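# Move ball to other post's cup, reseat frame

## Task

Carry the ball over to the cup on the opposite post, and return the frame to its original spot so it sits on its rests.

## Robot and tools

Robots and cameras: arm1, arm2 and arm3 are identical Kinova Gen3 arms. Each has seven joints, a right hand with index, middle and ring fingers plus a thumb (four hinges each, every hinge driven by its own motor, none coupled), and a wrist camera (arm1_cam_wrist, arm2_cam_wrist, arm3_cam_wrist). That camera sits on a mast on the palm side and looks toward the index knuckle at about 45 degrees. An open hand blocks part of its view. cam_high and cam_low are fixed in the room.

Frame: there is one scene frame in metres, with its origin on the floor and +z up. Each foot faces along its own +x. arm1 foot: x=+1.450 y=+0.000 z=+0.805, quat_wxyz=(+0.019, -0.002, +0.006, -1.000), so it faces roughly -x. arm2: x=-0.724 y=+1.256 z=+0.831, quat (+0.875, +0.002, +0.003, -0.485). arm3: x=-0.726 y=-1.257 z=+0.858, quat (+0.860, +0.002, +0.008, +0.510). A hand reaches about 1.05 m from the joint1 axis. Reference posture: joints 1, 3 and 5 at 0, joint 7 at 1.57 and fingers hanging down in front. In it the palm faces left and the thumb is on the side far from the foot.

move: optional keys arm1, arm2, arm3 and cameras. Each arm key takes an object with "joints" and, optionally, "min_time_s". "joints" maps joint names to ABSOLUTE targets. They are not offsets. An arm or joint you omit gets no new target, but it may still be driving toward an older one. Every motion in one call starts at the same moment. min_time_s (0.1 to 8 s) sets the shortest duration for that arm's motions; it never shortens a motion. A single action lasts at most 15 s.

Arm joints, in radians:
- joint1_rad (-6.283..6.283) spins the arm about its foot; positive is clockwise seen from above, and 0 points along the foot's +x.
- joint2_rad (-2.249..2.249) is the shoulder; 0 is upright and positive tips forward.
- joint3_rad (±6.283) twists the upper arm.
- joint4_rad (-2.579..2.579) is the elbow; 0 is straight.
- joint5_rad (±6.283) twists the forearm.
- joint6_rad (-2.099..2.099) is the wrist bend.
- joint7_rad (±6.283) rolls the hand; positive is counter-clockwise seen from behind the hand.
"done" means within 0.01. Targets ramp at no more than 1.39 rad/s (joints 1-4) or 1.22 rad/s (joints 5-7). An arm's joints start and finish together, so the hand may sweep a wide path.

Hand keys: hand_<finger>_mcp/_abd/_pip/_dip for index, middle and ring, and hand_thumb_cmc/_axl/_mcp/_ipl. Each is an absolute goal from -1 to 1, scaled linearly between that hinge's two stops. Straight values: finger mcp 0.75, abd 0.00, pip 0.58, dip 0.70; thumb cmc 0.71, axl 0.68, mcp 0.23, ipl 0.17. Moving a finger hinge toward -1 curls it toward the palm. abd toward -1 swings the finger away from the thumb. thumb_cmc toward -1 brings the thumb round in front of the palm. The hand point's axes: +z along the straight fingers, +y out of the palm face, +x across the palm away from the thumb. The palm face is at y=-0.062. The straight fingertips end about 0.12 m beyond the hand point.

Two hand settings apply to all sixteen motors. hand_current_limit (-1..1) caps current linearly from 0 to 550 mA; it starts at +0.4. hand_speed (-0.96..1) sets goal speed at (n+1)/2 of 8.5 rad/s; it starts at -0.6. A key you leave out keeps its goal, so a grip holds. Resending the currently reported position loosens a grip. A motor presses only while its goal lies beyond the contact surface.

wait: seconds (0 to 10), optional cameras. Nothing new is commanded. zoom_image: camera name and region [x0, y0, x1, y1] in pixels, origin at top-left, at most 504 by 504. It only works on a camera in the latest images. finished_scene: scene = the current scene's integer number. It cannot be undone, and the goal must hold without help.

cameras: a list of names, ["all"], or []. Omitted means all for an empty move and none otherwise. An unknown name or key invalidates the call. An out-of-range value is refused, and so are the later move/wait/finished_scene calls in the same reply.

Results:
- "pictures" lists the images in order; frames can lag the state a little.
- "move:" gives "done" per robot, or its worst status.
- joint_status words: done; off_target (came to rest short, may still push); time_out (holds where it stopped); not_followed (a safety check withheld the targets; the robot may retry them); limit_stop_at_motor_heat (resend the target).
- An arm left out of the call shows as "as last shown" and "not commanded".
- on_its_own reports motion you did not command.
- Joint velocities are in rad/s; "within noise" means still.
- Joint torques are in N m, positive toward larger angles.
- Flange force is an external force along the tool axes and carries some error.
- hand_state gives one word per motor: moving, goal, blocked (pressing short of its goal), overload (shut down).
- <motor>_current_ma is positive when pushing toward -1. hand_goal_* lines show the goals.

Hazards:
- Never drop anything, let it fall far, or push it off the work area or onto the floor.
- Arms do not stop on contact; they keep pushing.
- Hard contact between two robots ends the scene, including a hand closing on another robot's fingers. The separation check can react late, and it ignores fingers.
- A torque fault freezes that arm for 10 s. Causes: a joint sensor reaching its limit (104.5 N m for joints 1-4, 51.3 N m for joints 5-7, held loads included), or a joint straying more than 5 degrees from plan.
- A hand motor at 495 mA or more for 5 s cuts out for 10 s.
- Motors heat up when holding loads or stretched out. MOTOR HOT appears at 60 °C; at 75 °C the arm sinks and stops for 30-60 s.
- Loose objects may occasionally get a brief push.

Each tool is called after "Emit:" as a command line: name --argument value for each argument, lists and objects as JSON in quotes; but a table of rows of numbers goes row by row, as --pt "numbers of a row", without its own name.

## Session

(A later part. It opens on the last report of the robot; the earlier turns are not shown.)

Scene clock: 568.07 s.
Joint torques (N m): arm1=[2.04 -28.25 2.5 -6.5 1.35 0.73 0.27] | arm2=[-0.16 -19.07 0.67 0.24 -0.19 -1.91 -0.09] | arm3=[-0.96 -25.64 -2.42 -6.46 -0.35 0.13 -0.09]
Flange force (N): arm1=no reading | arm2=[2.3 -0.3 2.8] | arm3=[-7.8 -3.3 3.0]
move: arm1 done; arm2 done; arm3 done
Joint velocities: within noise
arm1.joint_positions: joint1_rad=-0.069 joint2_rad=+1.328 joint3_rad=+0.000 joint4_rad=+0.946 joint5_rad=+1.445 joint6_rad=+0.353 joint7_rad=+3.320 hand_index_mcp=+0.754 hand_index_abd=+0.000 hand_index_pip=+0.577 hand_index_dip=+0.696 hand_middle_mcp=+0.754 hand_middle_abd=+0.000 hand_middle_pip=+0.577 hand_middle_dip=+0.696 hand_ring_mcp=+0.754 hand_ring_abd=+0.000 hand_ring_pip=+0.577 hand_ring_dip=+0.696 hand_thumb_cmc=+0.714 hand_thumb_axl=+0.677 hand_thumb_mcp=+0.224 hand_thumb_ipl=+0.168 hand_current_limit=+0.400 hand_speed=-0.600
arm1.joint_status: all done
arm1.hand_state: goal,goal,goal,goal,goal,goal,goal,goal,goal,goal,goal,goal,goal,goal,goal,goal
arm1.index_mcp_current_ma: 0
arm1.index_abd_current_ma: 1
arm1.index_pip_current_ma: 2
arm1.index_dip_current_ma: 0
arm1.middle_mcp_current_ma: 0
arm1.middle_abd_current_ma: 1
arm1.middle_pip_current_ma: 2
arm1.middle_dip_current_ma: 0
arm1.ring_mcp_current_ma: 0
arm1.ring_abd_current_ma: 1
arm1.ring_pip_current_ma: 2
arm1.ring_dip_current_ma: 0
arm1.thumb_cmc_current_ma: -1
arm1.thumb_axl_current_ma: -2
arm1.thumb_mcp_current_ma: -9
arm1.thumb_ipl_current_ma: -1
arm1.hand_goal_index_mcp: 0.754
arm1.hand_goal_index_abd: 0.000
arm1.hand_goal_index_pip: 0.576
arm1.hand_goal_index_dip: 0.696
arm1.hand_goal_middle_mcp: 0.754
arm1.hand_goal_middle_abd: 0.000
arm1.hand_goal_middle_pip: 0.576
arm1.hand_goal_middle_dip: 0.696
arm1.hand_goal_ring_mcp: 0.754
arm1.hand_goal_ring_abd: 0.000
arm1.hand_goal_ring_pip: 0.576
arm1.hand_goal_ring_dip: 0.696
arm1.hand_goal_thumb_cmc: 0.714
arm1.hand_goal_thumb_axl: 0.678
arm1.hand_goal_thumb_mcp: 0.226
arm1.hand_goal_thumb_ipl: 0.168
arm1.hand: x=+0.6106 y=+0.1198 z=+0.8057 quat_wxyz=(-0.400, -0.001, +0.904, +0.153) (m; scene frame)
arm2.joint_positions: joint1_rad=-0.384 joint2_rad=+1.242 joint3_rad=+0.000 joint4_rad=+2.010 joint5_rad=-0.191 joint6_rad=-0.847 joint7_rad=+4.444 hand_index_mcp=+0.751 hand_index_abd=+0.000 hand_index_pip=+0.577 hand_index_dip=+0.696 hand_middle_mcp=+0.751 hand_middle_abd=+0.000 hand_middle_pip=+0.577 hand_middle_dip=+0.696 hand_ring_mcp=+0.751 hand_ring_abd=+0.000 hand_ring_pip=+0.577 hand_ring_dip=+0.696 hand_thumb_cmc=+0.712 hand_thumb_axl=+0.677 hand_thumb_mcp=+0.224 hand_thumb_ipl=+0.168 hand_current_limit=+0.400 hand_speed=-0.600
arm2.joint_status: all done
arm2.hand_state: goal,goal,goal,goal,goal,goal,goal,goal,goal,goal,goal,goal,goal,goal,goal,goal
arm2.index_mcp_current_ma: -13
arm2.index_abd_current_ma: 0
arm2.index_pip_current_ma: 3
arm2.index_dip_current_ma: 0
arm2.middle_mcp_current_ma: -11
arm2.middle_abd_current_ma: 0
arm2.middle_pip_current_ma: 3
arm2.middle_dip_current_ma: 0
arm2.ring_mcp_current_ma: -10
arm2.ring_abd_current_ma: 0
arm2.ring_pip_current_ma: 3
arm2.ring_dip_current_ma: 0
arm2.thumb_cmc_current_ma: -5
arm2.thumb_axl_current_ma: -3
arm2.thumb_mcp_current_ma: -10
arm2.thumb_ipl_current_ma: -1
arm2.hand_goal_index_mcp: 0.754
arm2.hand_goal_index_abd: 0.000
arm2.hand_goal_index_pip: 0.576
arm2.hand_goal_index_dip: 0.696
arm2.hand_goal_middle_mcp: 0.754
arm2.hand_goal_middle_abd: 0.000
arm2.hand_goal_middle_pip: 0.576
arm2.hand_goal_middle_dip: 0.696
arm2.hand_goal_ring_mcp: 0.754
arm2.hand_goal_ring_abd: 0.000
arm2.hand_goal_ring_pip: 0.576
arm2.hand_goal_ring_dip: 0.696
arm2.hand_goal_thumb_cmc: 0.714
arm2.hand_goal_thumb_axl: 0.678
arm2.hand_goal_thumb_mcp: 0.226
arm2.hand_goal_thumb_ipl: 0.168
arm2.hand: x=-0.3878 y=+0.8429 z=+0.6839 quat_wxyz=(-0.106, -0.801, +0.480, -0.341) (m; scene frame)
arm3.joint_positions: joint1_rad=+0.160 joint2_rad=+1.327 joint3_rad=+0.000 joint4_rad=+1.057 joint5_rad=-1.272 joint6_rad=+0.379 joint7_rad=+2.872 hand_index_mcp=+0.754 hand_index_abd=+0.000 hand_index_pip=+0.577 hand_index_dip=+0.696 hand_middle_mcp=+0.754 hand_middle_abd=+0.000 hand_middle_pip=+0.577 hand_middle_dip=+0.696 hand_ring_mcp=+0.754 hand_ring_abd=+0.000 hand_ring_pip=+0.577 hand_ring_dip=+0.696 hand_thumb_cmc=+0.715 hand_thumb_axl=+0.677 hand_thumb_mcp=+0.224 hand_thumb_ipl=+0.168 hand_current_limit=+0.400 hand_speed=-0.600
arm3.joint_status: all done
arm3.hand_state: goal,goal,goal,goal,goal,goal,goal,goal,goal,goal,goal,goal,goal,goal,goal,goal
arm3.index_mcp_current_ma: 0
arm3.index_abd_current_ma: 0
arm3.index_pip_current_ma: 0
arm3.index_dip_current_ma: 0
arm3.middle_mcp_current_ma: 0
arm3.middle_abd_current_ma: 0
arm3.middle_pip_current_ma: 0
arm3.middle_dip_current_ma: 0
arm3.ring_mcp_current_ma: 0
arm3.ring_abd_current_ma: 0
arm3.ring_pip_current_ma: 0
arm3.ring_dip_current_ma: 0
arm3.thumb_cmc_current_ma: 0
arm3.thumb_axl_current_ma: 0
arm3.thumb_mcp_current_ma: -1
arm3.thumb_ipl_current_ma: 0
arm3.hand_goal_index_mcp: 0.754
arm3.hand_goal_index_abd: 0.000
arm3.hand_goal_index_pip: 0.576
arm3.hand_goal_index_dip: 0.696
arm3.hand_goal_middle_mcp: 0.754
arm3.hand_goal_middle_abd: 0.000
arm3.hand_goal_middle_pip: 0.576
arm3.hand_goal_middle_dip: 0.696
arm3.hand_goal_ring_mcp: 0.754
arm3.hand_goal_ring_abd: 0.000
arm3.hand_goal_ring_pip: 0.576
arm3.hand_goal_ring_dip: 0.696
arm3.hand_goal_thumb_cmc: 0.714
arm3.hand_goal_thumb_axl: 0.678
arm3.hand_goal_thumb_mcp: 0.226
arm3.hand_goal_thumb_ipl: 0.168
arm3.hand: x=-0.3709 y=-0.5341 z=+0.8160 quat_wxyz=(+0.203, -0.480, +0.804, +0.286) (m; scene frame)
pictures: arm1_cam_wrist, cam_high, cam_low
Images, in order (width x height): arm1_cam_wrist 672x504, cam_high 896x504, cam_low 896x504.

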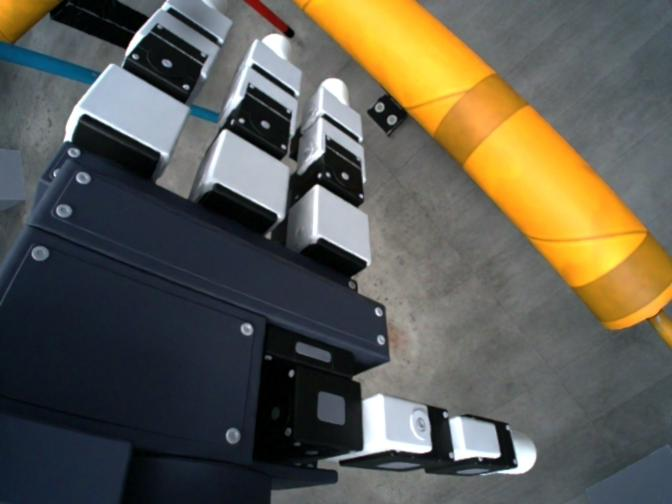

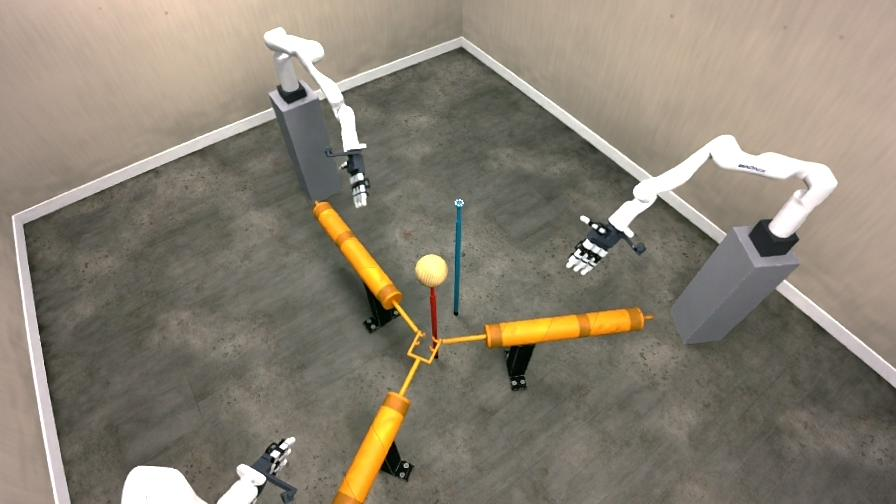

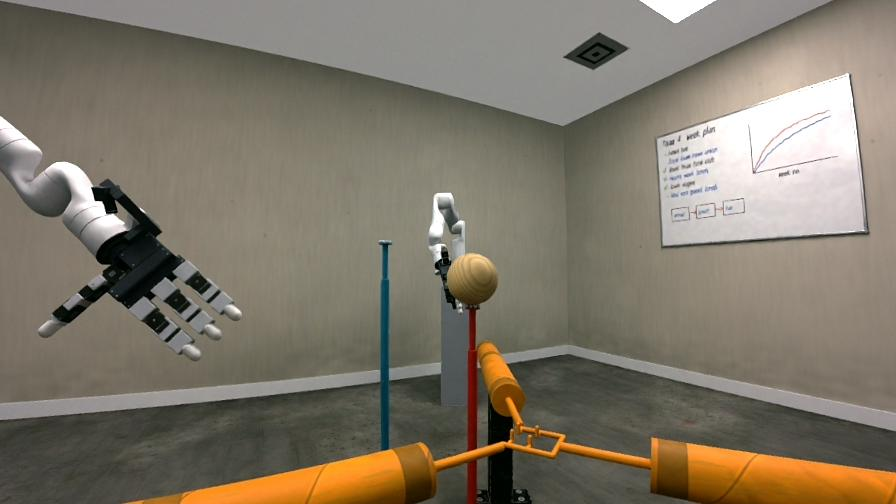

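Emit:
move --arm1 '{"joints":{"joint2_rad":1.728},"min_time_s":1.5}' --arm2 '{"joints":{"joint2_rad":1.642},"min_time_s":1.5}' --arm3 '{"joints":{"joint2_rad":1.727},"min_time_s":1.5}' --cameras '["cam_high","cam_low"]'

Emit:
zoom_image --camera "cam_high" --region '[290, 150, 410, 270]'

Emit:
zoom_image --camera "cam_high" --region '[560, 230, 700, 370]'

Emit:
zoom_image --camera "cam_high" --region '[200, 404, 420, 504]'

Scene clock: 637.43 s.
Joint torques (N m): arm1=[2.02 -24.87 2.54 -3.12 1.03 1.08 0.24] | arm2=[-0.11 -15.65 0.68 4.4 -0.36 -0.93 -0.05] | arm3=[-0.86 -21.98 -2.36 -2.71 0.04 0.65 -0.04]
Flange force (N): arm1=no reading | arm2=[2.6 -0.3 2.4] | arm3=[-6.9 -3.5 2.1]
move: arm1 done; arm2 done; arm3 done
Joint velocities: within noise
arm1.joint_positions: joint1_rad=-0.069 joint2_rad=+1.728 joint3_rad=+0.000 joint4_rad=+0.946 joint5_rad=+1.446 joint6_rad=+0.353 joint7_rad=+3.320 hand_index_mcp=+0.754 hand_index_abd=+0.000 hand_index_pip=+0.577 hand_index_dip=+0.696 hand_middle_mcp=+0.754 hand_middle_abd=+0.000 hand_middle_pip=+0.577 hand_middle_dip=+0.696 hand_ring_mcp=+0.754 hand_ring_abd=+0.000 hand_ring_pip=+0.577 hand_ring_dip=+0.696 hand_thumb_cmc=+0.714 hand_thumb_axl=+0.677 hand_thumb_mcp=+0.224 hand_thumb_ipl=+0.168 hand_current_limit=+0.400 hand_speed=-0.600
arm1.joint_status: all done
arm1.hand_state: goal,goal,goal,goal,goal,goal,goal,goal,goal,goal,goal,goal,goal,goal,goal,goal
arm1.index_mcp_current_ma: 0
arm1.index_abd_current_ma: 1
arm1.index_pip_current_ma: 2
arm1.index_dip_current_ma: 0
arm1.middle_mcp_current_ma: 0
arm1.middle_abd_current_ma: 1
arm1.middle_pip_current_ma: 2
arm1.middle_dip_current_ma: 0
arm1.ring_mcp_current_ma: 0
arm1.ring_abd_current_ma: 1
arm1.ring_pip_current_ma: 2
arm1.ring_dip_current_ma: 0
arm1.thumb_cmc_current_ma: 1
arm1.thumb_axl_current_ma: -2
arm1.thumb_mcp_current_ma: -9
arm1.thumb_ipl_current_ma: -1
arm1.hand_goal_index_mcp: 0.754
arm1.hand_goal_index_abd: 0.000
arm1.hand_goal_index_pip: 0.576
arm1.hand_goal_index_dip: 0.696
arm1.hand_goal_middle_mcp: 0.754
arm1.hand_goal_middle_abd: 0.000
arm1.hand_goal_middle_pip: 0.576
arm1.hand_goal_middle_dip: 0.696
arm1.hand_goal_ring_mcp: 0.754
arm1.hand_goal_ring_abd: 0.000
arm1.hand_goal_ring_pip: 0.576
arm1.hand_goal_ring_dip: 0.696
arm1.hand_goal_thumb_cmc: 0.714
arm1.hand_goal_thumb_axl: 0.678
arm1.hand_goal_thumb_mcp: 0.226
arm1.hand_goal_thumb_ipl: 0.168
arm1.hand: x=+0.7857 y=+0.1420 z=+0.5082 quat_wxyz=(-0.213, -0.038, +0.962, +0.169) (m; scene frame)
arm2.joint_positions: joint1_rad=-0.384 joint2_rad=+1.642 joint3_rad=+0.000 joint4_rad=+2.010 joint5_rad=-0.191 joint6_rad=-0.847 joint7_rad=+4.444 hand_index_mcp=+0.751 hand_index_abd=+0.000 hand_index_pip=+0.577 hand_index_dip=+0.696 hand_middle_mcp=+0.751 hand_middle_abd=+0.000 hand_middle_pip=+0.577 hand_middle_dip=+0.696 hand_ring_mcp=+0.751 hand_ring_abd=+0.000 hand_ring_pip=+0.577 hand_ring_dip=+0.696 hand_thumb_cmc=+0.712 hand_thumb_axl=+0.677 hand_thumb_mcp=+0.224 hand_thumb_ipl=+0.168 hand_current_limit=+0.400 hand_speed=-0.600
arm2.joint_status: all done
arm2.hand_state: goal,goal,goal,goal,goal,goal,goal,goal,goal,goal,goal,goal,goal,goal,goal,goal
arm2.index_mcp_current_ma: -13
arm2.index_abd_current_ma: 0
arm2.index_pip_current_ma: 3
arm2.index_dip_current_ma: 0
arm2.middle_mcp_current_ma: -11
arm2.middle_abd_current_ma: 0
arm2.middle_pip_current_ma: 3
arm2.middle_dip_current_ma: 0
arm2.ring_mcp_current_ma: -10
arm2.ring_abd_current_ma: 0
arm2.ring_pip_current_ma: 3
arm2.ring_dip_current_ma: 0
arm2.thumb_cmc_current_ma: -5
arm2.thumb_axl_current_ma: -3
arm2.thumb_mcp_current_ma: -10
arm2.thumb_ipl_current_ma: -1
arm2.hand_goal_index_mcp: 0.754
arm2.hand_goal_index_abd: 0.000
arm2.hand_goal_index_pip: 0.576
arm2.hand_goal_index_dip: 0.696
arm2.hand_goal_middle_mcp: 0.754
arm2.hand_goal_middle_abd: 0.000
arm2.hand_goal_middle_pip: 0.576
arm2.hand_goal_middle_dip: 0.696
arm2.hand_goal_ring_mcp: 0.754
arm2.hand_goal_ring_abd: 0.000
arm2.hand_goal_ring_pip: 0.576
arm2.hand_goal_ring_dip: 0.696
arm2.hand_goal_thumb_cmc: 0.714
arm2.hand_goal_thumb_axl: 0.678
arm2.hand_goal_thumb_mcp: 0.226
arm2.hand_goal_thumb_ipl: 0.168
arm2.hand: x=-0.5561 y=+0.9658 z=+0.5185 quat_wxyz=(-0.087, -0.853, +0.492, -0.150) (m; scene frame)
arm3.joint_positions: joint1_rad=+0.160 joint2_rad=+1.727 joint3_rad=+0.000 joint4_rad=+1.057 joint5_rad=-1.272 joint6_rad=+0.379 joint7_rad=+2.872 hand_index_mcp=+0.754 hand_index_abd=+0.000 hand_index_pip=+0.577 hand_index_dip=+0.696 hand_middle_mcp=+0.754 hand_middle_abd=+0.000 hand_middle_pip=+0.577 hand_middle_dip=+0.696 hand_ring_mcp=+0.754 hand_ring_abd=+0.000 hand_ring_pip=+0.577 hand_ring_dip=+0.696 hand_thumb_cmc=+0.715 hand_thumb_axl=+0.677 hand_thumb_mcp=+0.224 hand_thumb_ipl=+0.168 hand_current_limit=+0.400 hand_speed=-0.600
arm3.joint_status: all done
arm3.hand_state: goal,goal,goal,goal,goal,goal,goal,goal,goal,goal,goal,goal,goal,goal,goal,goal
arm3.index_mcp_current_ma: 0
arm3.index_abd_current_ma: 0
arm3.index_pip_current_ma: 0
arm3.index_dip_current_ma: 0
arm3.middle_mcp_current_ma: 0
arm3.middle_abd_current_ma: 0
arm3.middle_pip_current_ma: 0
arm3.middle_dip_current_ma: 0
arm3.ring_mcp_current_ma: 0
arm3.ring_abd_current_ma: 0
arm3.ring_pip_current_ma: 0
arm3.ring_dip_current_ma: 0
arm3.thumb_cmc_current_ma: 0
arm3.thumb_axl_current_ma: 0
arm3.thumb_mcp_current_ma: -1
arm3.thumb_ipl_current_ma: 0
arm3.hand_goal_index_mcp: 0.754
arm3.hand_goal_index_abd: 0.000
arm3.hand_goal_index_pip: 0.576
arm3.hand_goal_index_dip: 0.696
arm3.hand_goal_middle_mcp: 0.754
arm3.hand_goal_middle_abd: 0.000
arm3.hand_goal_middle_pip: 0.576
arm3.hand_goal_middle_dip: 0.696
arm3.hand_goal_ring_mcp: 0.754
arm3.hand_goal_ring_abd: 0.000
arm3.hand_goal_ring_pip: 0.576
arm3.hand_goal_ring_dip: 0.696
arm3.hand_goal_thumb_cmc: 0.714
arm3.hand_goal_thumb_axl: 0.678
arm3.hand_goal_thumb_mcp: 0.226
arm3.hand_goal_thumb_ipl: 0.168
arm3.hand: x=-0.4893 y=-0.6823 z=+0.5362 quat_wxyz=(+0.026, -0.469, +0.857, +0.213) (m; scene frame)
pictures: cam_high, cam_low
Images, in order (width x height): cam_high 896x504, cam_low 896x504.

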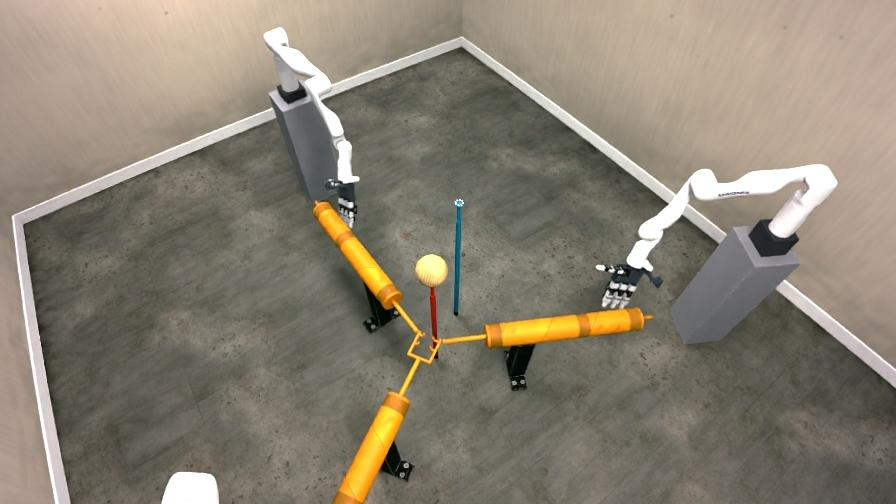

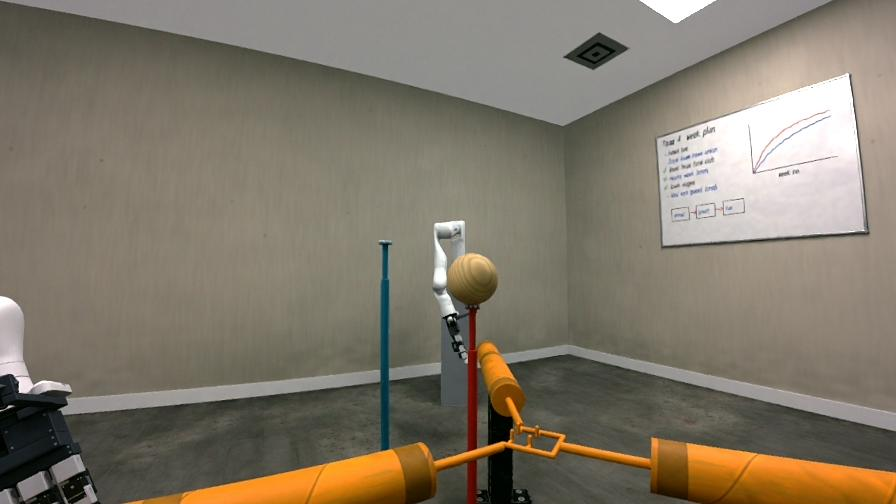

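Scaled by 4.200 from the camera's 896x504 image, which has a finer 1280x720 frame.

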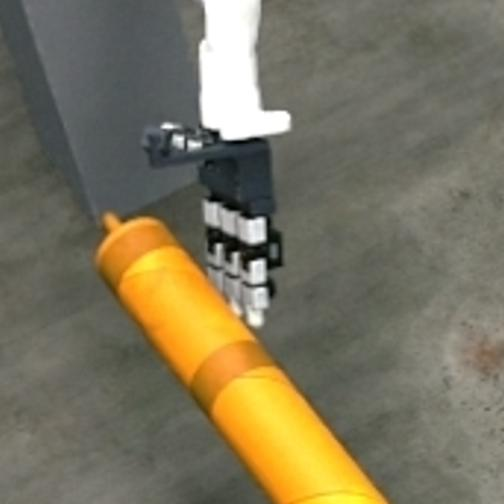

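Scaled by 3.600 from the camera's 896x504 image, which has a finer 1280x720 frame.

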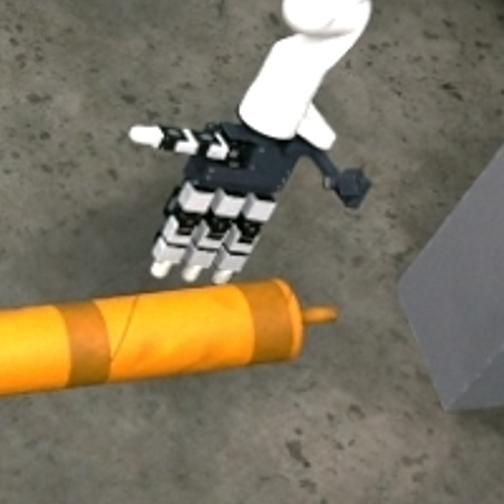

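Scaled by 2.291 from the camera's 896x504 image, which has a finer 1280x720 frame.

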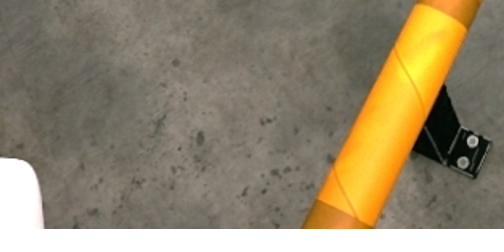

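Emit:
move --arm1 '{"joints":{"joint1_rad":-0.038,"joint2_rad":2.066,"joint4_rad":0.572,"joint5_rad":1.761,"joint6_rad":0.256,"joint7_rad":3.014},"min_time_s":2.5}' --arm2 '{"joints":{"joint1_rad":-0.444,"joint2_rad":2.002,"joint4_rad":1.389,"joint5_rad":-0.737,"joint6_rad":-0.595,"joint7_rad":4.966},"min_time_s":2.5}' --arm3 '{"joints":{"joint1_rad":0.139,"joint2_rad":2.1435,"joint4_rad":0.442,"joint5_rad":-0.889,"joint6_rad":0.467,"joint7_rad":2.432},"min_time_s":2.5}' --cameras '["all"]'

Emit:
zoom_image --camera "cam_high" --region '[290, 150, 410, 270]'

Emit:
zoom_image --camera "cam_high" --region '[560, 230, 700, 370]'

Scene clock: 702.37 s.
Joint torques (N m): arm1=[1.97 -23.45 2.01 -3.63 0.92 1.26 0.24] | arm2=[-0.14 -15.65 1.25 2.66 -0.37 -1.1 -0.1] | arm3=[-0.92 -20.51 -2.28 -4.2 -0.15 0.12 -0.02]
Flange force (N): arm1=no reading | arm2=[1.7 -1.2 3.1] | arm3=no reading
move: arm1 done; arm2 done; arm3 done
Joint velocities: within noise
arm1.joint_positions: joint1_rad=-0.038 joint2_rad=+2.066 joint3_rad=+0.000 joint4_rad=+0.572 joint5_rad=+1.761 joint6_rad=+0.256 joint7_rad=+3.014 hand_index_mcp=+0.754 hand_index_abd=+0.000 hand_index_pip=+0.577 hand_index_dip=+0.696 hand_middle_mcp=+0.754 hand_middle_abd=+0.000 hand_middle_pip=+0.577 hand_middle_dip=+0.696 hand_ring_mcp=+0.754 hand_ring_abd=+0.000 hand_ring_pip=+0.577 hand_ring_dip=+0.696 hand_thumb_cmc=+0.714 hand_thumb_axl=+0.677 hand_thumb_mcp=+0.224 hand_thumb_ipl=+0.168 hand_current_limit=+0.400 hand_speed=-0.600
arm1.joint_status: all done
arm1.hand_state: goal,goal,goal,goal,goal,goal,goal,goal,goal,goal,goal,goal,goal,goal,goal,goal
arm1.index_mcp_current_ma: 0
arm1.index_abd_current_ma: 1
arm1.index_pip_current_ma: 2
arm1.index_dip_current_ma: 0
arm1.middle_mcp_current_ma: 0
arm1.middle_abd_current_ma: 1
arm1.middle_pip_current_ma: 2
arm1.middle_dip_current_ma: 0
arm1.ring_mcp_current_ma: 0
arm1.ring_abd_current_ma: 1
arm1.ring_pip_current_ma: 2
arm1.ring_dip_current_ma: 0
arm1.thumb_cmc_current_ma: 1
arm1.thumb_axl_current_ma: -2
arm1.thumb_mcp_current_ma: -9
arm1.thumb_ipl_current_ma: -1
arm1.hand_goal_index_mcp: 0.754
arm1.hand_goal_index_abd: 0.000
arm1.hand_goal_index_pip: 0.576
arm1.hand_goal_index_dip: 0.696
arm1.hand_goal_middle_mcp: 0.754
arm1.hand_goal_middle_abd: 0.000
arm1.hand_goal_middle_pip: 0.576
arm1.hand_goal_middle_dip: 0.696
arm1.hand_goal_ring_mcp: 0.754
arm1.hand_goal_ring_abd: 0.000
arm1.hand_goal_ring_pip: 0.576
arm1.hand_goal_ring_dip: 0.696
arm1.hand_goal_thumb_cmc: 0.714
arm1.hand_goal_thumb_axl: 0.678
arm1.hand_goal_thumb_mcp: 0.226
arm1.hand_goal_thumb_ipl: 0.168
arm1.hand: x=+0.7860 y=+0.1380 z=+0.3795 quat_wxyz=(-0.273, -0.036, +0.953, +0.125) (m; scene frame)
arm2.joint_positions: joint1_rad=-0.444 joint2_rad=+2.002 joint3_rad=+0.000 joint4_rad=+1.389 joint5_rad=-0.737 joint6_rad=-0.595 joint7_rad=+4.966 hand_index_mcp=+0.753 hand_index_abd=+0.000 hand_index_pip=+0.577 hand_index_dip=+0.696 hand_middle_mcp=+0.753 hand_middle_abd=+0.000 hand_middle_pip=+0.577 hand_middle_dip=+0.696 hand_ring_mcp=+0.753 hand_ring_abd=+0.000 hand_ring_pip=+0.577 hand_ring_dip=+0.696 hand_thumb_cmc=+0.714 hand_thumb_axl=+0.677 hand_thumb_mcp=+0.224 hand_thumb_ipl=+0.168 hand_current_limit=+0.400 hand_speed=-0.600
arm2.joint_status: all done
arm2.hand_state: goal,goal,goal,goal,goal,goal,goal,goal,goal,goal,goal,goal,goal,goal,goal,goal
arm2.index_mcp_current_ma: -5
arm2.index_abd_current_ma: 0
arm2.index_pip_current_ma: 3
arm2.index_dip_current_ma: 0
arm2.middle_mcp_current_ma: -4
arm2.middle_abd_current_ma: 0
arm2.middle_pip_current_ma: 3
arm2.middle_dip_current_ma: 0
arm2.ring_mcp_current_ma: -4
arm2.ring_abd_current_ma: 0
arm2.ring_pip_current_ma: 3
arm2.ring_dip_current_ma: 0
arm2.thumb_cmc_current_ma: -1
arm2.thumb_axl_current_ma: -3
arm2.thumb_mcp_current_ma: -10
arm2.thumb_ipl_current_ma: -1
arm2.hand_goal_index_mcp: 0.754
arm2.hand_goal_index_abd: 0.000
arm2.hand_goal_index_pip: 0.576
arm2.hand_goal_index_dip: 0.696
arm2.hand_goal_middle_mcp: 0.754
arm2.hand_goal_middle_abd: 0.000
arm2.hand_goal_middle_pip: 0.576
arm2.hand_goal_middle_dip: 0.696
arm2.hand_goal_ring_mcp: 0.754
arm2.hand_goal_ring_abd: 0.000
arm2.hand_goal_ring_pip: 0.576
arm2.hand_goal_ring_dip: 0.696
arm2.hand_goal_thumb_cmc: 0.714
arm2.hand_goal_thumb_axl: 0.678
arm2.hand_goal_thumb_mcp: 0.226
arm2.hand_goal_thumb_ipl: 0.168
arm2.hand: x=-0.5768 y=+0.9224 z=+0.3740 quat_wxyz=(-0.198, -0.857, +0.468, -0.085) (m; scene frame)
arm3.joint_positions: joint1_rad=+0.139 joint2_rad=+2.143 joint3_rad=+0.000 joint4_rad=+0.442 joint5_rad=-0.889 joint6_rad=+0.467 joint7_rad=+2.432 hand_index_mcp=+0.754 hand_index_abd=+0.000 hand_index_pip=+0.577 hand_index_dip=+0.696 hand_middle_mcp=+0.754 hand_middle_abd=+0.000 hand_middle_pip=+0.577 hand_middle_dip=+0.696 hand_ring_mcp=+0.754 hand_ring_abd=+0.000 hand_ring_pip=+0.577 hand_ring_dip=+0.696 hand_thumb_cmc=+0.715 hand_thumb_axl=+0.677 hand_thumb_mcp=+0.224 hand_thumb_ipl=+0.168 hand_current_limit=+0.400 hand_speed=-0.600
arm3.joint_status: all done
arm3.hand_state: goal,goal,goal,goal,goal,goal,goal,goal,goal,goal,goal,goal,goal,goal,goal,goal
arm3.index_mcp_current_ma: 0
arm3.index_abd_current_ma: 0
arm3.index_pip_current_ma: 0
arm3.index_dip_current_ma: 0
arm3.middle_mcp_current_ma: 0
arm3.middle_abd_current_ma: 0
arm3.middle_pip_current_ma: 0
arm3.middle_dip_current_ma: 0
arm3.ring_mcp_current_ma: 0
arm3.ring_abd_current_ma: 0
arm3.ring_pip_current_ma: 0
arm3.ring_dip_current_ma: 0
arm3.thumb_cmc_current_ma: 0
arm3.thumb_axl_current_ma: 0
arm3.thumb_mcp_current_ma: -1
arm3.thumb_ipl_current_ma: 0
arm3.hand_goal_index_mcp: 0.754
arm3.hand_goal_index_abd: 0.000
arm3.hand_goal_index_pip: 0.576
arm3.hand_goal_index_dip: 0.696
arm3.hand_goal_middle_mcp: 0.754
arm3.hand_goal_middle_abd: 0.000
arm3.hand_goal_middle_pip: 0.576
arm3.hand_goal_middle_dip: 0.696
arm3.hand_goal_ring_mcp: 0.754
arm3.hand_goal_ring_abd: 0.000
arm3.hand_goal_ring_pip: 0.576
arm3.hand_goal_ring_dip: 0.696
arm3.hand_goal_thumb_cmc: 0.714
arm3.hand_goal_thumb_axl: 0.678
arm3.hand_goal_thumb_mcp: 0.226
arm3.hand_goal_thumb_ipl: 0.168
arm3.hand: x=-0.5034 y=-0.6807 z=+0.4014 quat_wxyz=(+0.025, -0.469, +0.857, +0.213) (m; scene frame)
pictures: arm1_cam_wrist, arm2_cam_wrist, arm3_cam_wrist, cam_high, cam_low
Images, in order (width x height): arm1_cam_wrist 672x504, arm2_cam_wrist 672x504, arm3_cam_wrist 672x504, cam_high 896x504, cam_low 896x504.

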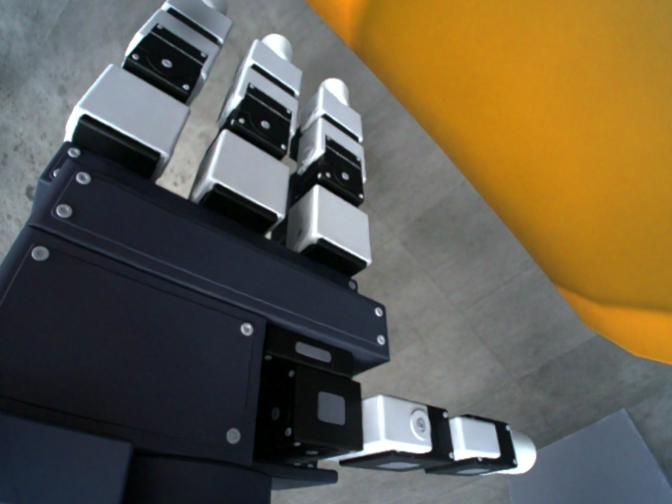

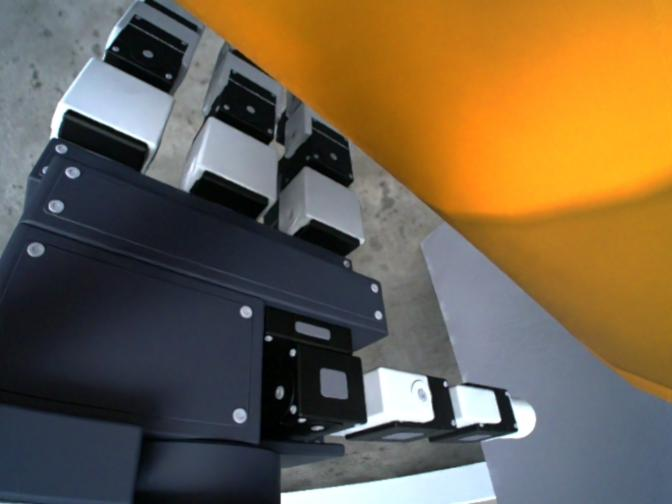

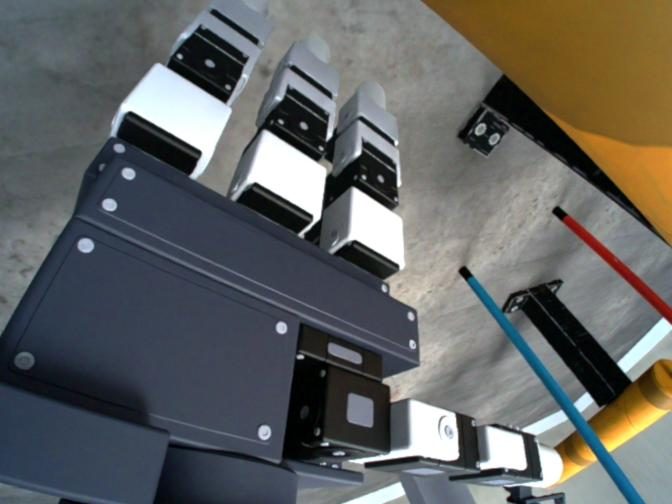

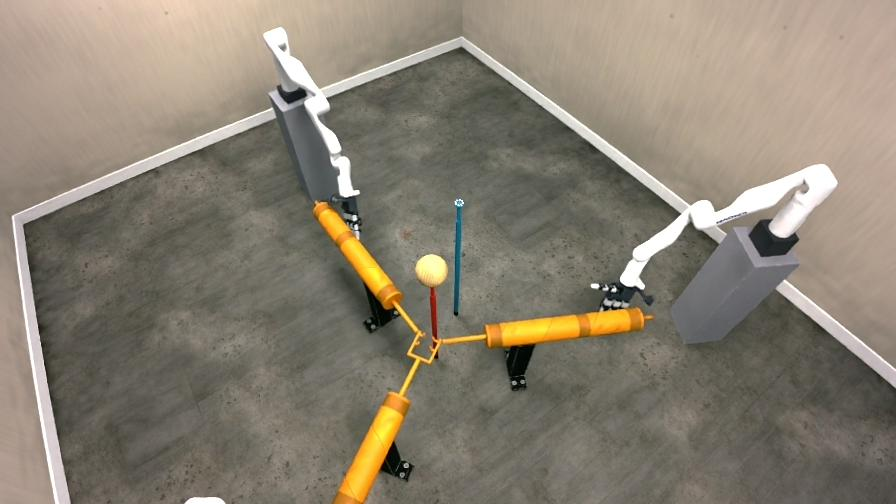

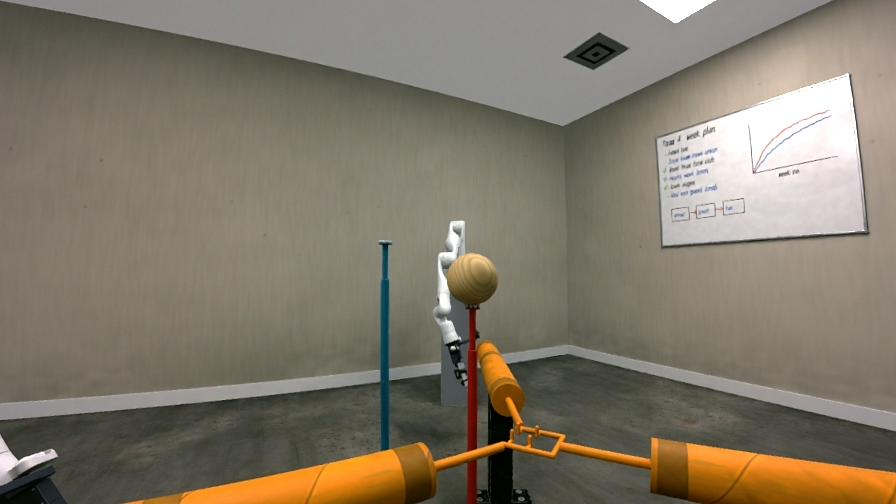

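Scaled by 4.200 from the camera's 896x504 image, which has a finer 1280x720 frame.

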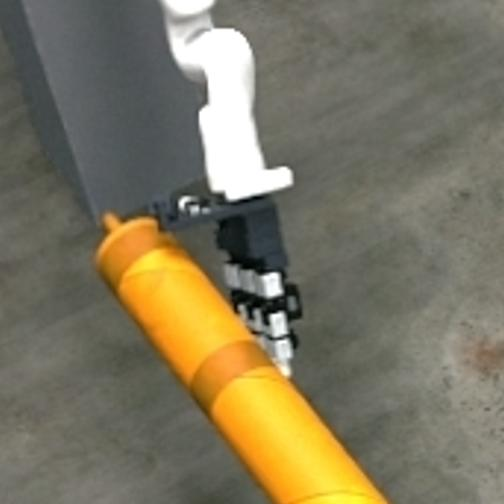

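Scaled by 3.600 from the camera's 896x504 image, which has a finer 1280x720 frame.

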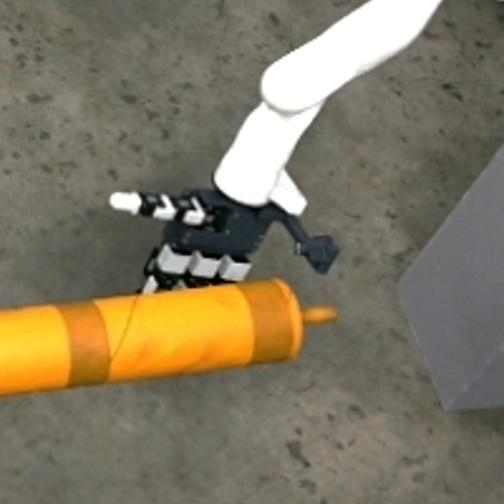

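Emit:
move --arm1 '{"joints":{"joint1_rad":0.040,"joint2_rad":2.029,"joint4_rad":0.63,"joint5_rad":1.959,"joint6_rad":0.228,"joint7_rad":2.881},"min_time_s":2}' --arm2 '{"joints":{"joint1_rad":-0.317,"joint2_rad":1.986,"joint4_rad":1.456,"joint5_rad":-0.613,"joint6_rad":-0.657,"joint7_rad":4.9625},"min_time_s":2}' --arm3 '{"joints":{"joint1_rad":0.063,"joint2_rad":2.073,"joint4_rad":0.584,"joint5_rad":-1.036,"joint6_rad":0.399,"joint7_rad":2.52},"min_time_s":2}' --cameras '["all"]'

Emit:
zoom_image --camera "cam_high" --region '[290, 150, 410, 270]'

Emit:
zoom_image --camera "cam_high" --region '[560, 230, 700, 370]'

Scene clock: 716.70 s.
Joint torques (N m): arm1=[1.97 -23.66 1.94 -3.62 0.87 1.4 0.28] | arm2=[-0.13 -15.49 1.25 3 -0.44 -1.12 -0.08] | arm3=[-0.89 -20.86 -2.27 -3.81 -0.14 0.27 -0.09]
Flange force (N): arm1=no reading | arm2=[1.7 -0.8 3.3] | arm3=no reading
move: arm1 done; arm2 done; arm3 done
Joint velocities: within noise
arm1.joint_positions: joint1_rad=+0.040 joint2_rad=+2.029 joint3_rad=+0.000 joint4_rad=+0.630 joint5_rad=+1.959 joint6_rad=+0.228 joint7_rad=+2.881 hand_index_mcp=+0.754 hand_index_abd=+0.000 hand_index_pip=+0.577 hand_index_dip=+0.696 hand_middle_mcp=+0.754 hand_middle_abd=+0.000 hand_middle_pip=+0.577 hand_middle_dip=+0.696 hand_ring_mcp=+0.754 hand_ring_abd=+0.000 hand_ring_pip=+0.577 hand_ring_dip=+0.696 hand_thumb_cmc=+0.714 hand_thumb_axl=+0.677 hand_thumb_mcp=+0.224 hand_thumb_ipl=+0.168 hand_current_limit=+0.400 hand_speed=-0.600
arm1.joint_status: all done
arm1.hand_state: goal,goal,goal,goal,goal,goal,goal,goal,goal,goal,goal,goal,goal,goal,goal,goal
arm1.index_mcp_current_ma: 0
arm1.index_abd_current_ma: 1
arm1.index_pip_current_ma: 2
arm1.index_dip_current_ma: 0
arm1.middle_mcp_current_ma: 0
arm1.middle_abd_current_ma: 1
arm1.middle_pip_current_ma: 2
arm1.middle_dip_current_ma: 0
arm1.ring_mcp_current_ma: 0
arm1.ring_abd_current_ma: 1
arm1.ring_pip_current_ma: 2
arm1.ring_dip_current_ma: 0
arm1.thumb_cmc_current_ma: 1
arm1.thumb_axl_current_ma: -2
arm1.thumb_mcp_current_ma: -9
arm1.thumb_ipl_current_ma: -1
arm1.hand_goal_index_mcp: 0.754
arm1.hand_goal_index_abd: 0.000
arm1.hand_goal_index_pip: 0.576
arm1.hand_goal_index_dip: 0.696
arm1.hand_goal_middle_mcp: 0.754
arm1.hand_goal_middle_abd: 0.000
arm1.hand_goal_middle_pip: 0.576
arm1.hand_goal_middle_dip: 0.696
arm1.hand_goal_ring_mcp: 0.754
arm1.hand_goal_ring_abd: 0.000
arm1.hand_goal_ring_pip: 0.576
arm1.hand_goal_ring_dip: 0.696
arm1.hand_goal_thumb_cmc: 0.714
arm1.hand_goal_thumb_axl: 0.678
arm1.hand_goal_thumb_mcp: 0.226
arm1.hand_goal_thumb_ipl: 0.168
arm1.hand: x=+0.7848 y=+0.1788 z=+0.3911 quat_wxyz=(-0.274, -0.036, +0.953, +0.126) (m; scene frame)
arm2.joint_positions: joint1_rad=-0.317 joint2_rad=+1.986 joint3_rad=+0.000 joint4_rad=+1.456 joint5_rad=-0.613 joint6_rad=-0.657 joint7_rad=+4.962 hand_index_mcp=+0.753 hand_index_abd=+0.000 hand_index_pip=+0.577 hand_index_dip=+0.696 hand_middle_mcp=+0.753 hand_middle_abd=+0.000 hand_middle_pip=+0.577 hand_middle_dip=+0.696 hand_ring_mcp=+0.753 hand_ring_abd=+0.000 hand_ring_pip=+0.577 hand_ring_dip=+0.696 hand_thumb_cmc=+0.714 hand_thumb_axl=+0.677 hand_thumb_mcp=+0.224 hand_thumb_ipl=+0.168 hand_current_limit=+0.400 hand_speed=-0.600
arm2.joint_status: all done
arm2.hand_state: goal,goal,goal,goal,goal,goal,goal,goal,goal,goal,goal,goal,goal,goal,goal,goal
arm2.index_mcp_current_ma: -4
arm2.index_abd_current_ma: 0
arm2.index_pip_current_ma: 3
arm2.index_dip_current_ma: 0
arm2.middle_mcp_current_ma: -3
arm2.middle_abd_current_ma: 0
arm2.middle_pip_current_ma: 3
arm2.middle_dip_current_ma: 0
arm2.ring_mcp_current_ma: -3
arm2.ring_abd_current_ma: 0
arm2.ring_pip_current_ma: 3
arm2.ring_dip_current_ma: 0
arm2.thumb_cmc_current_ma: -1
arm2.thumb_axl_current_ma: -3
arm2.thumb_mcp_current_ma: -10
arm2.thumb_ipl_current_ma: -1
arm2.hand_goal_index_mcp: 0.754
arm2.hand_goal_index_abd: 0.000
arm2.hand_goal_index_pip: 0.576
arm2.hand_goal_index_dip: 0.696
arm2.hand_goal_middle_mcp: 0.754
arm2.hand_goal_middle_abd: 0.000
arm2.hand_goal_middle_pip: 0.576
arm2.hand_goal_middle_dip: 0.696
arm2.hand_goal_ring_mcp: 0.754
arm2.hand_goal_ring_abd: 0.000
arm2.hand_goal_ring_pip: 0.576
arm2.hand_goal_ring_dip: 0.696
arm2.hand_goal_thumb_cmc: 0.714
arm2.hand_goal_thumb_axl: 0.678
arm2.hand_goal_thumb_mcp: 0.226
arm2.hand_goal_thumb_ipl: 0.168
arm2.hand: x=-0.6125 y=+0.9007 z=+0.3850 quat_wxyz=(-0.199, -0.857, +0.468, -0.084) (m; scene frame)
arm3.joint_positions: joint1_rad=+0.063 joint2_rad=+2.073 joint3_rad=+0.000 joint4_rad=+0.584 joint5_rad=-1.036 joint6_rad=+0.399 joint7_rad=+2.520 hand_index_mcp=+0.754 hand_index_abd=+0.000 hand_index_pip=+0.577 hand_index_dip=+0.696 hand_middle_mcp=+0.754 hand_middle_abd=+0.000 hand_middle_pip=+0.577 hand_middle_dip=+0.696 hand_ring_mcp=+0.754 hand_ring_abd=+0.000 hand_ring_pip=+0.577 hand_ring_dip=+0.696 hand_thumb_cmc=+0.715 hand_thumb_axl=+0.677 hand_thumb_mcp=+0.224 hand_thumb_ipl=+0.168 hand_current_limit=+0.400 hand_speed=-0.600
arm3.joint_status: all done
arm3.hand_state: goal,goal,goal,goal,goal,goal,goal,goal,goal,goal,goal,goal,goal,goal,goal,goal
arm3.index_mcp_current_ma: 0
arm3.index_abd_current_ma: 0
arm3.index_pip_current_ma: 0
arm3.index_dip_current_ma: 0
arm3.middle_mcp_current_ma: 0
arm3.middle_abd_current_ma: 0
arm3.middle_pip_current_ma: 0
arm3.middle_dip_current_ma: 0
arm3.ring_mcp_current_ma: 0
arm3.ring_abd_current_ma: 0
arm3.ring_pip_current_ma: 0
arm3.ring_dip_current_ma: 0
arm3.thumb_cmc_current_ma: 0
arm3.thumb_axl_current_ma: 0
arm3.thumb_mcp_current_ma: -1
arm3.thumb_ipl_current_ma: 0
arm3.hand_goal_index_mcp: 0.754
arm3.hand_goal_index_abd: 0.000
arm3.hand_goal_index_pip: 0.576
arm3.hand_goal_index_dip: 0.696
arm3.hand_goal_middle_mcp: 0.754
arm3.hand_goal_middle_abd: 0.000
arm3.hand_goal_middle_pip: 0.576
arm3.hand_goal_middle_dip: 0.696
arm3.hand_goal_ring_mcp: 0.754
arm3.hand_goal_ring_abd: 0.000
arm3.hand_goal_ring_pip: 0.576
arm3.hand_goal_ring_dip: 0.696
arm3.hand_goal_thumb_cmc: 0.714
arm3.hand_goal_thumb_axl: 0.678
arm3.hand_goal_thumb_mcp: 0.226
arm3.hand_goal_thumb_ipl: 0.168
arm3.hand: x=-0.5381 y=-0.6604 z=+0.4165 quat_wxyz=(+0.024, -0.468, +0.857, +0.214) (m; scene frame)
pictures: arm1_cam_wrist, arm2_cam_wrist, arm3_cam_wrist, cam_high, cam_low
Images, in order (width x height): arm1_cam_wrist 672x504, arm2_cam_wrist 672x504, arm3_cam_wrist 672x504, cam_high 896x504, cam_low 896x504.

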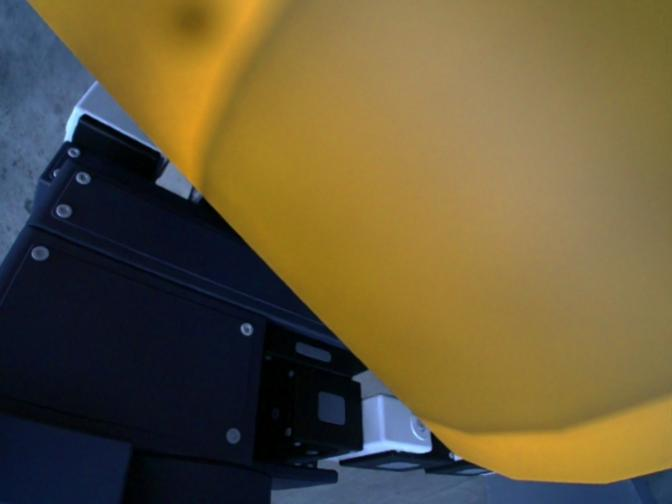

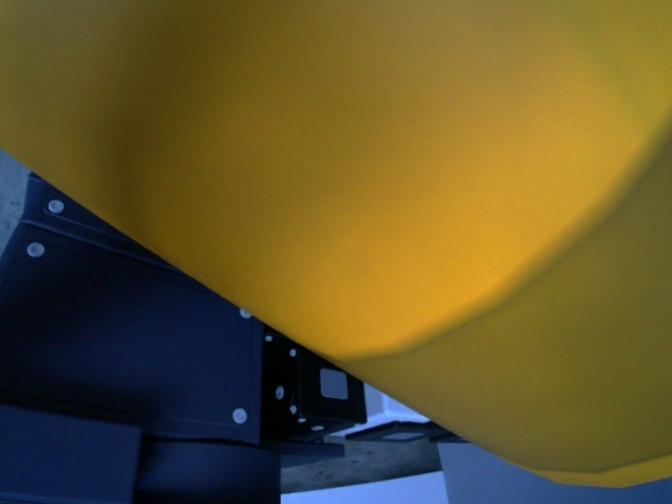

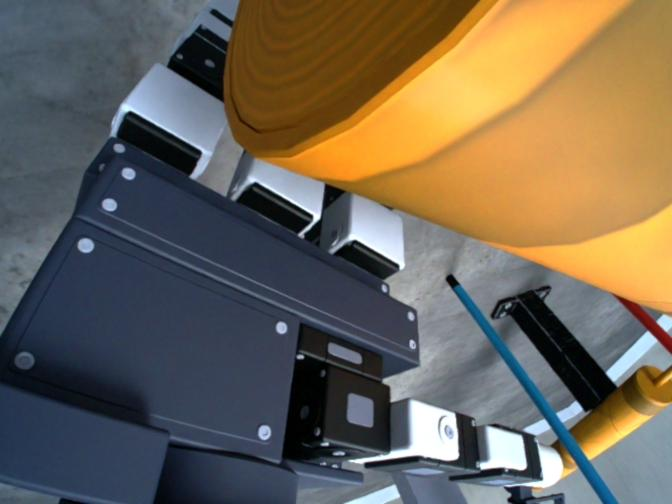

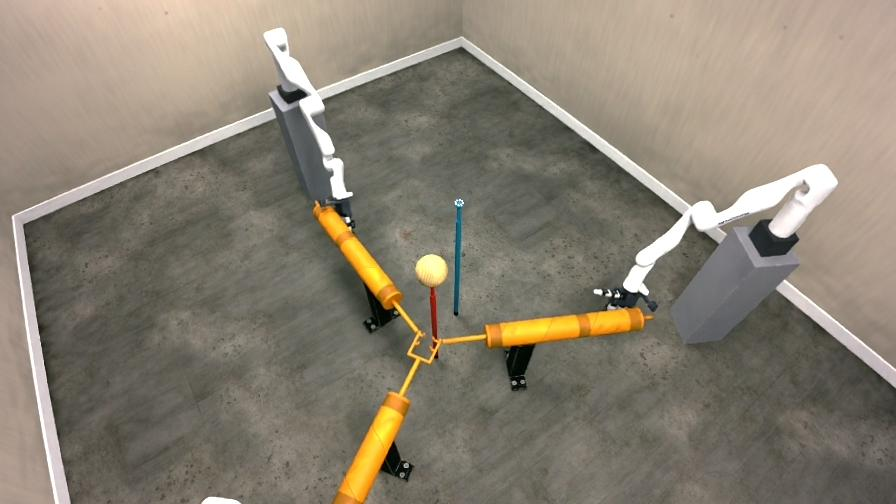

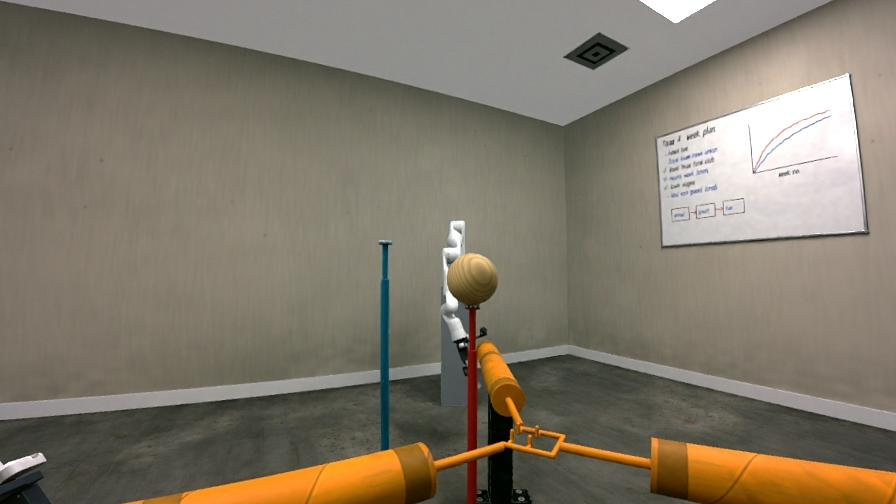

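Scaled by 4.200 from the camera's 896x504 image, which has a finer 1280x720 frame.

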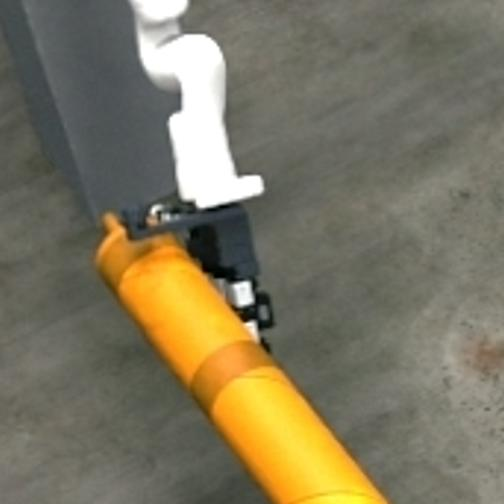

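Scaled by 3.600 from the camera's 896x504 image, which has a finer 1280x720 frame.

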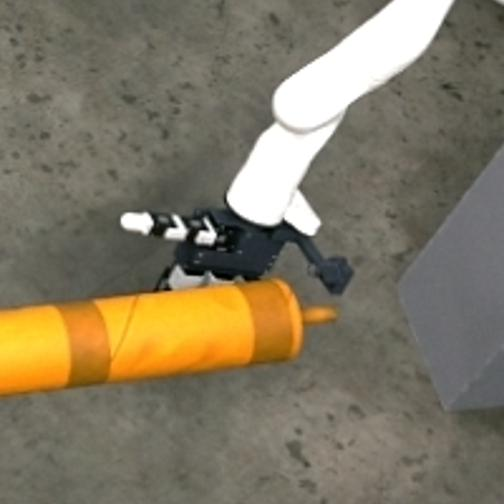

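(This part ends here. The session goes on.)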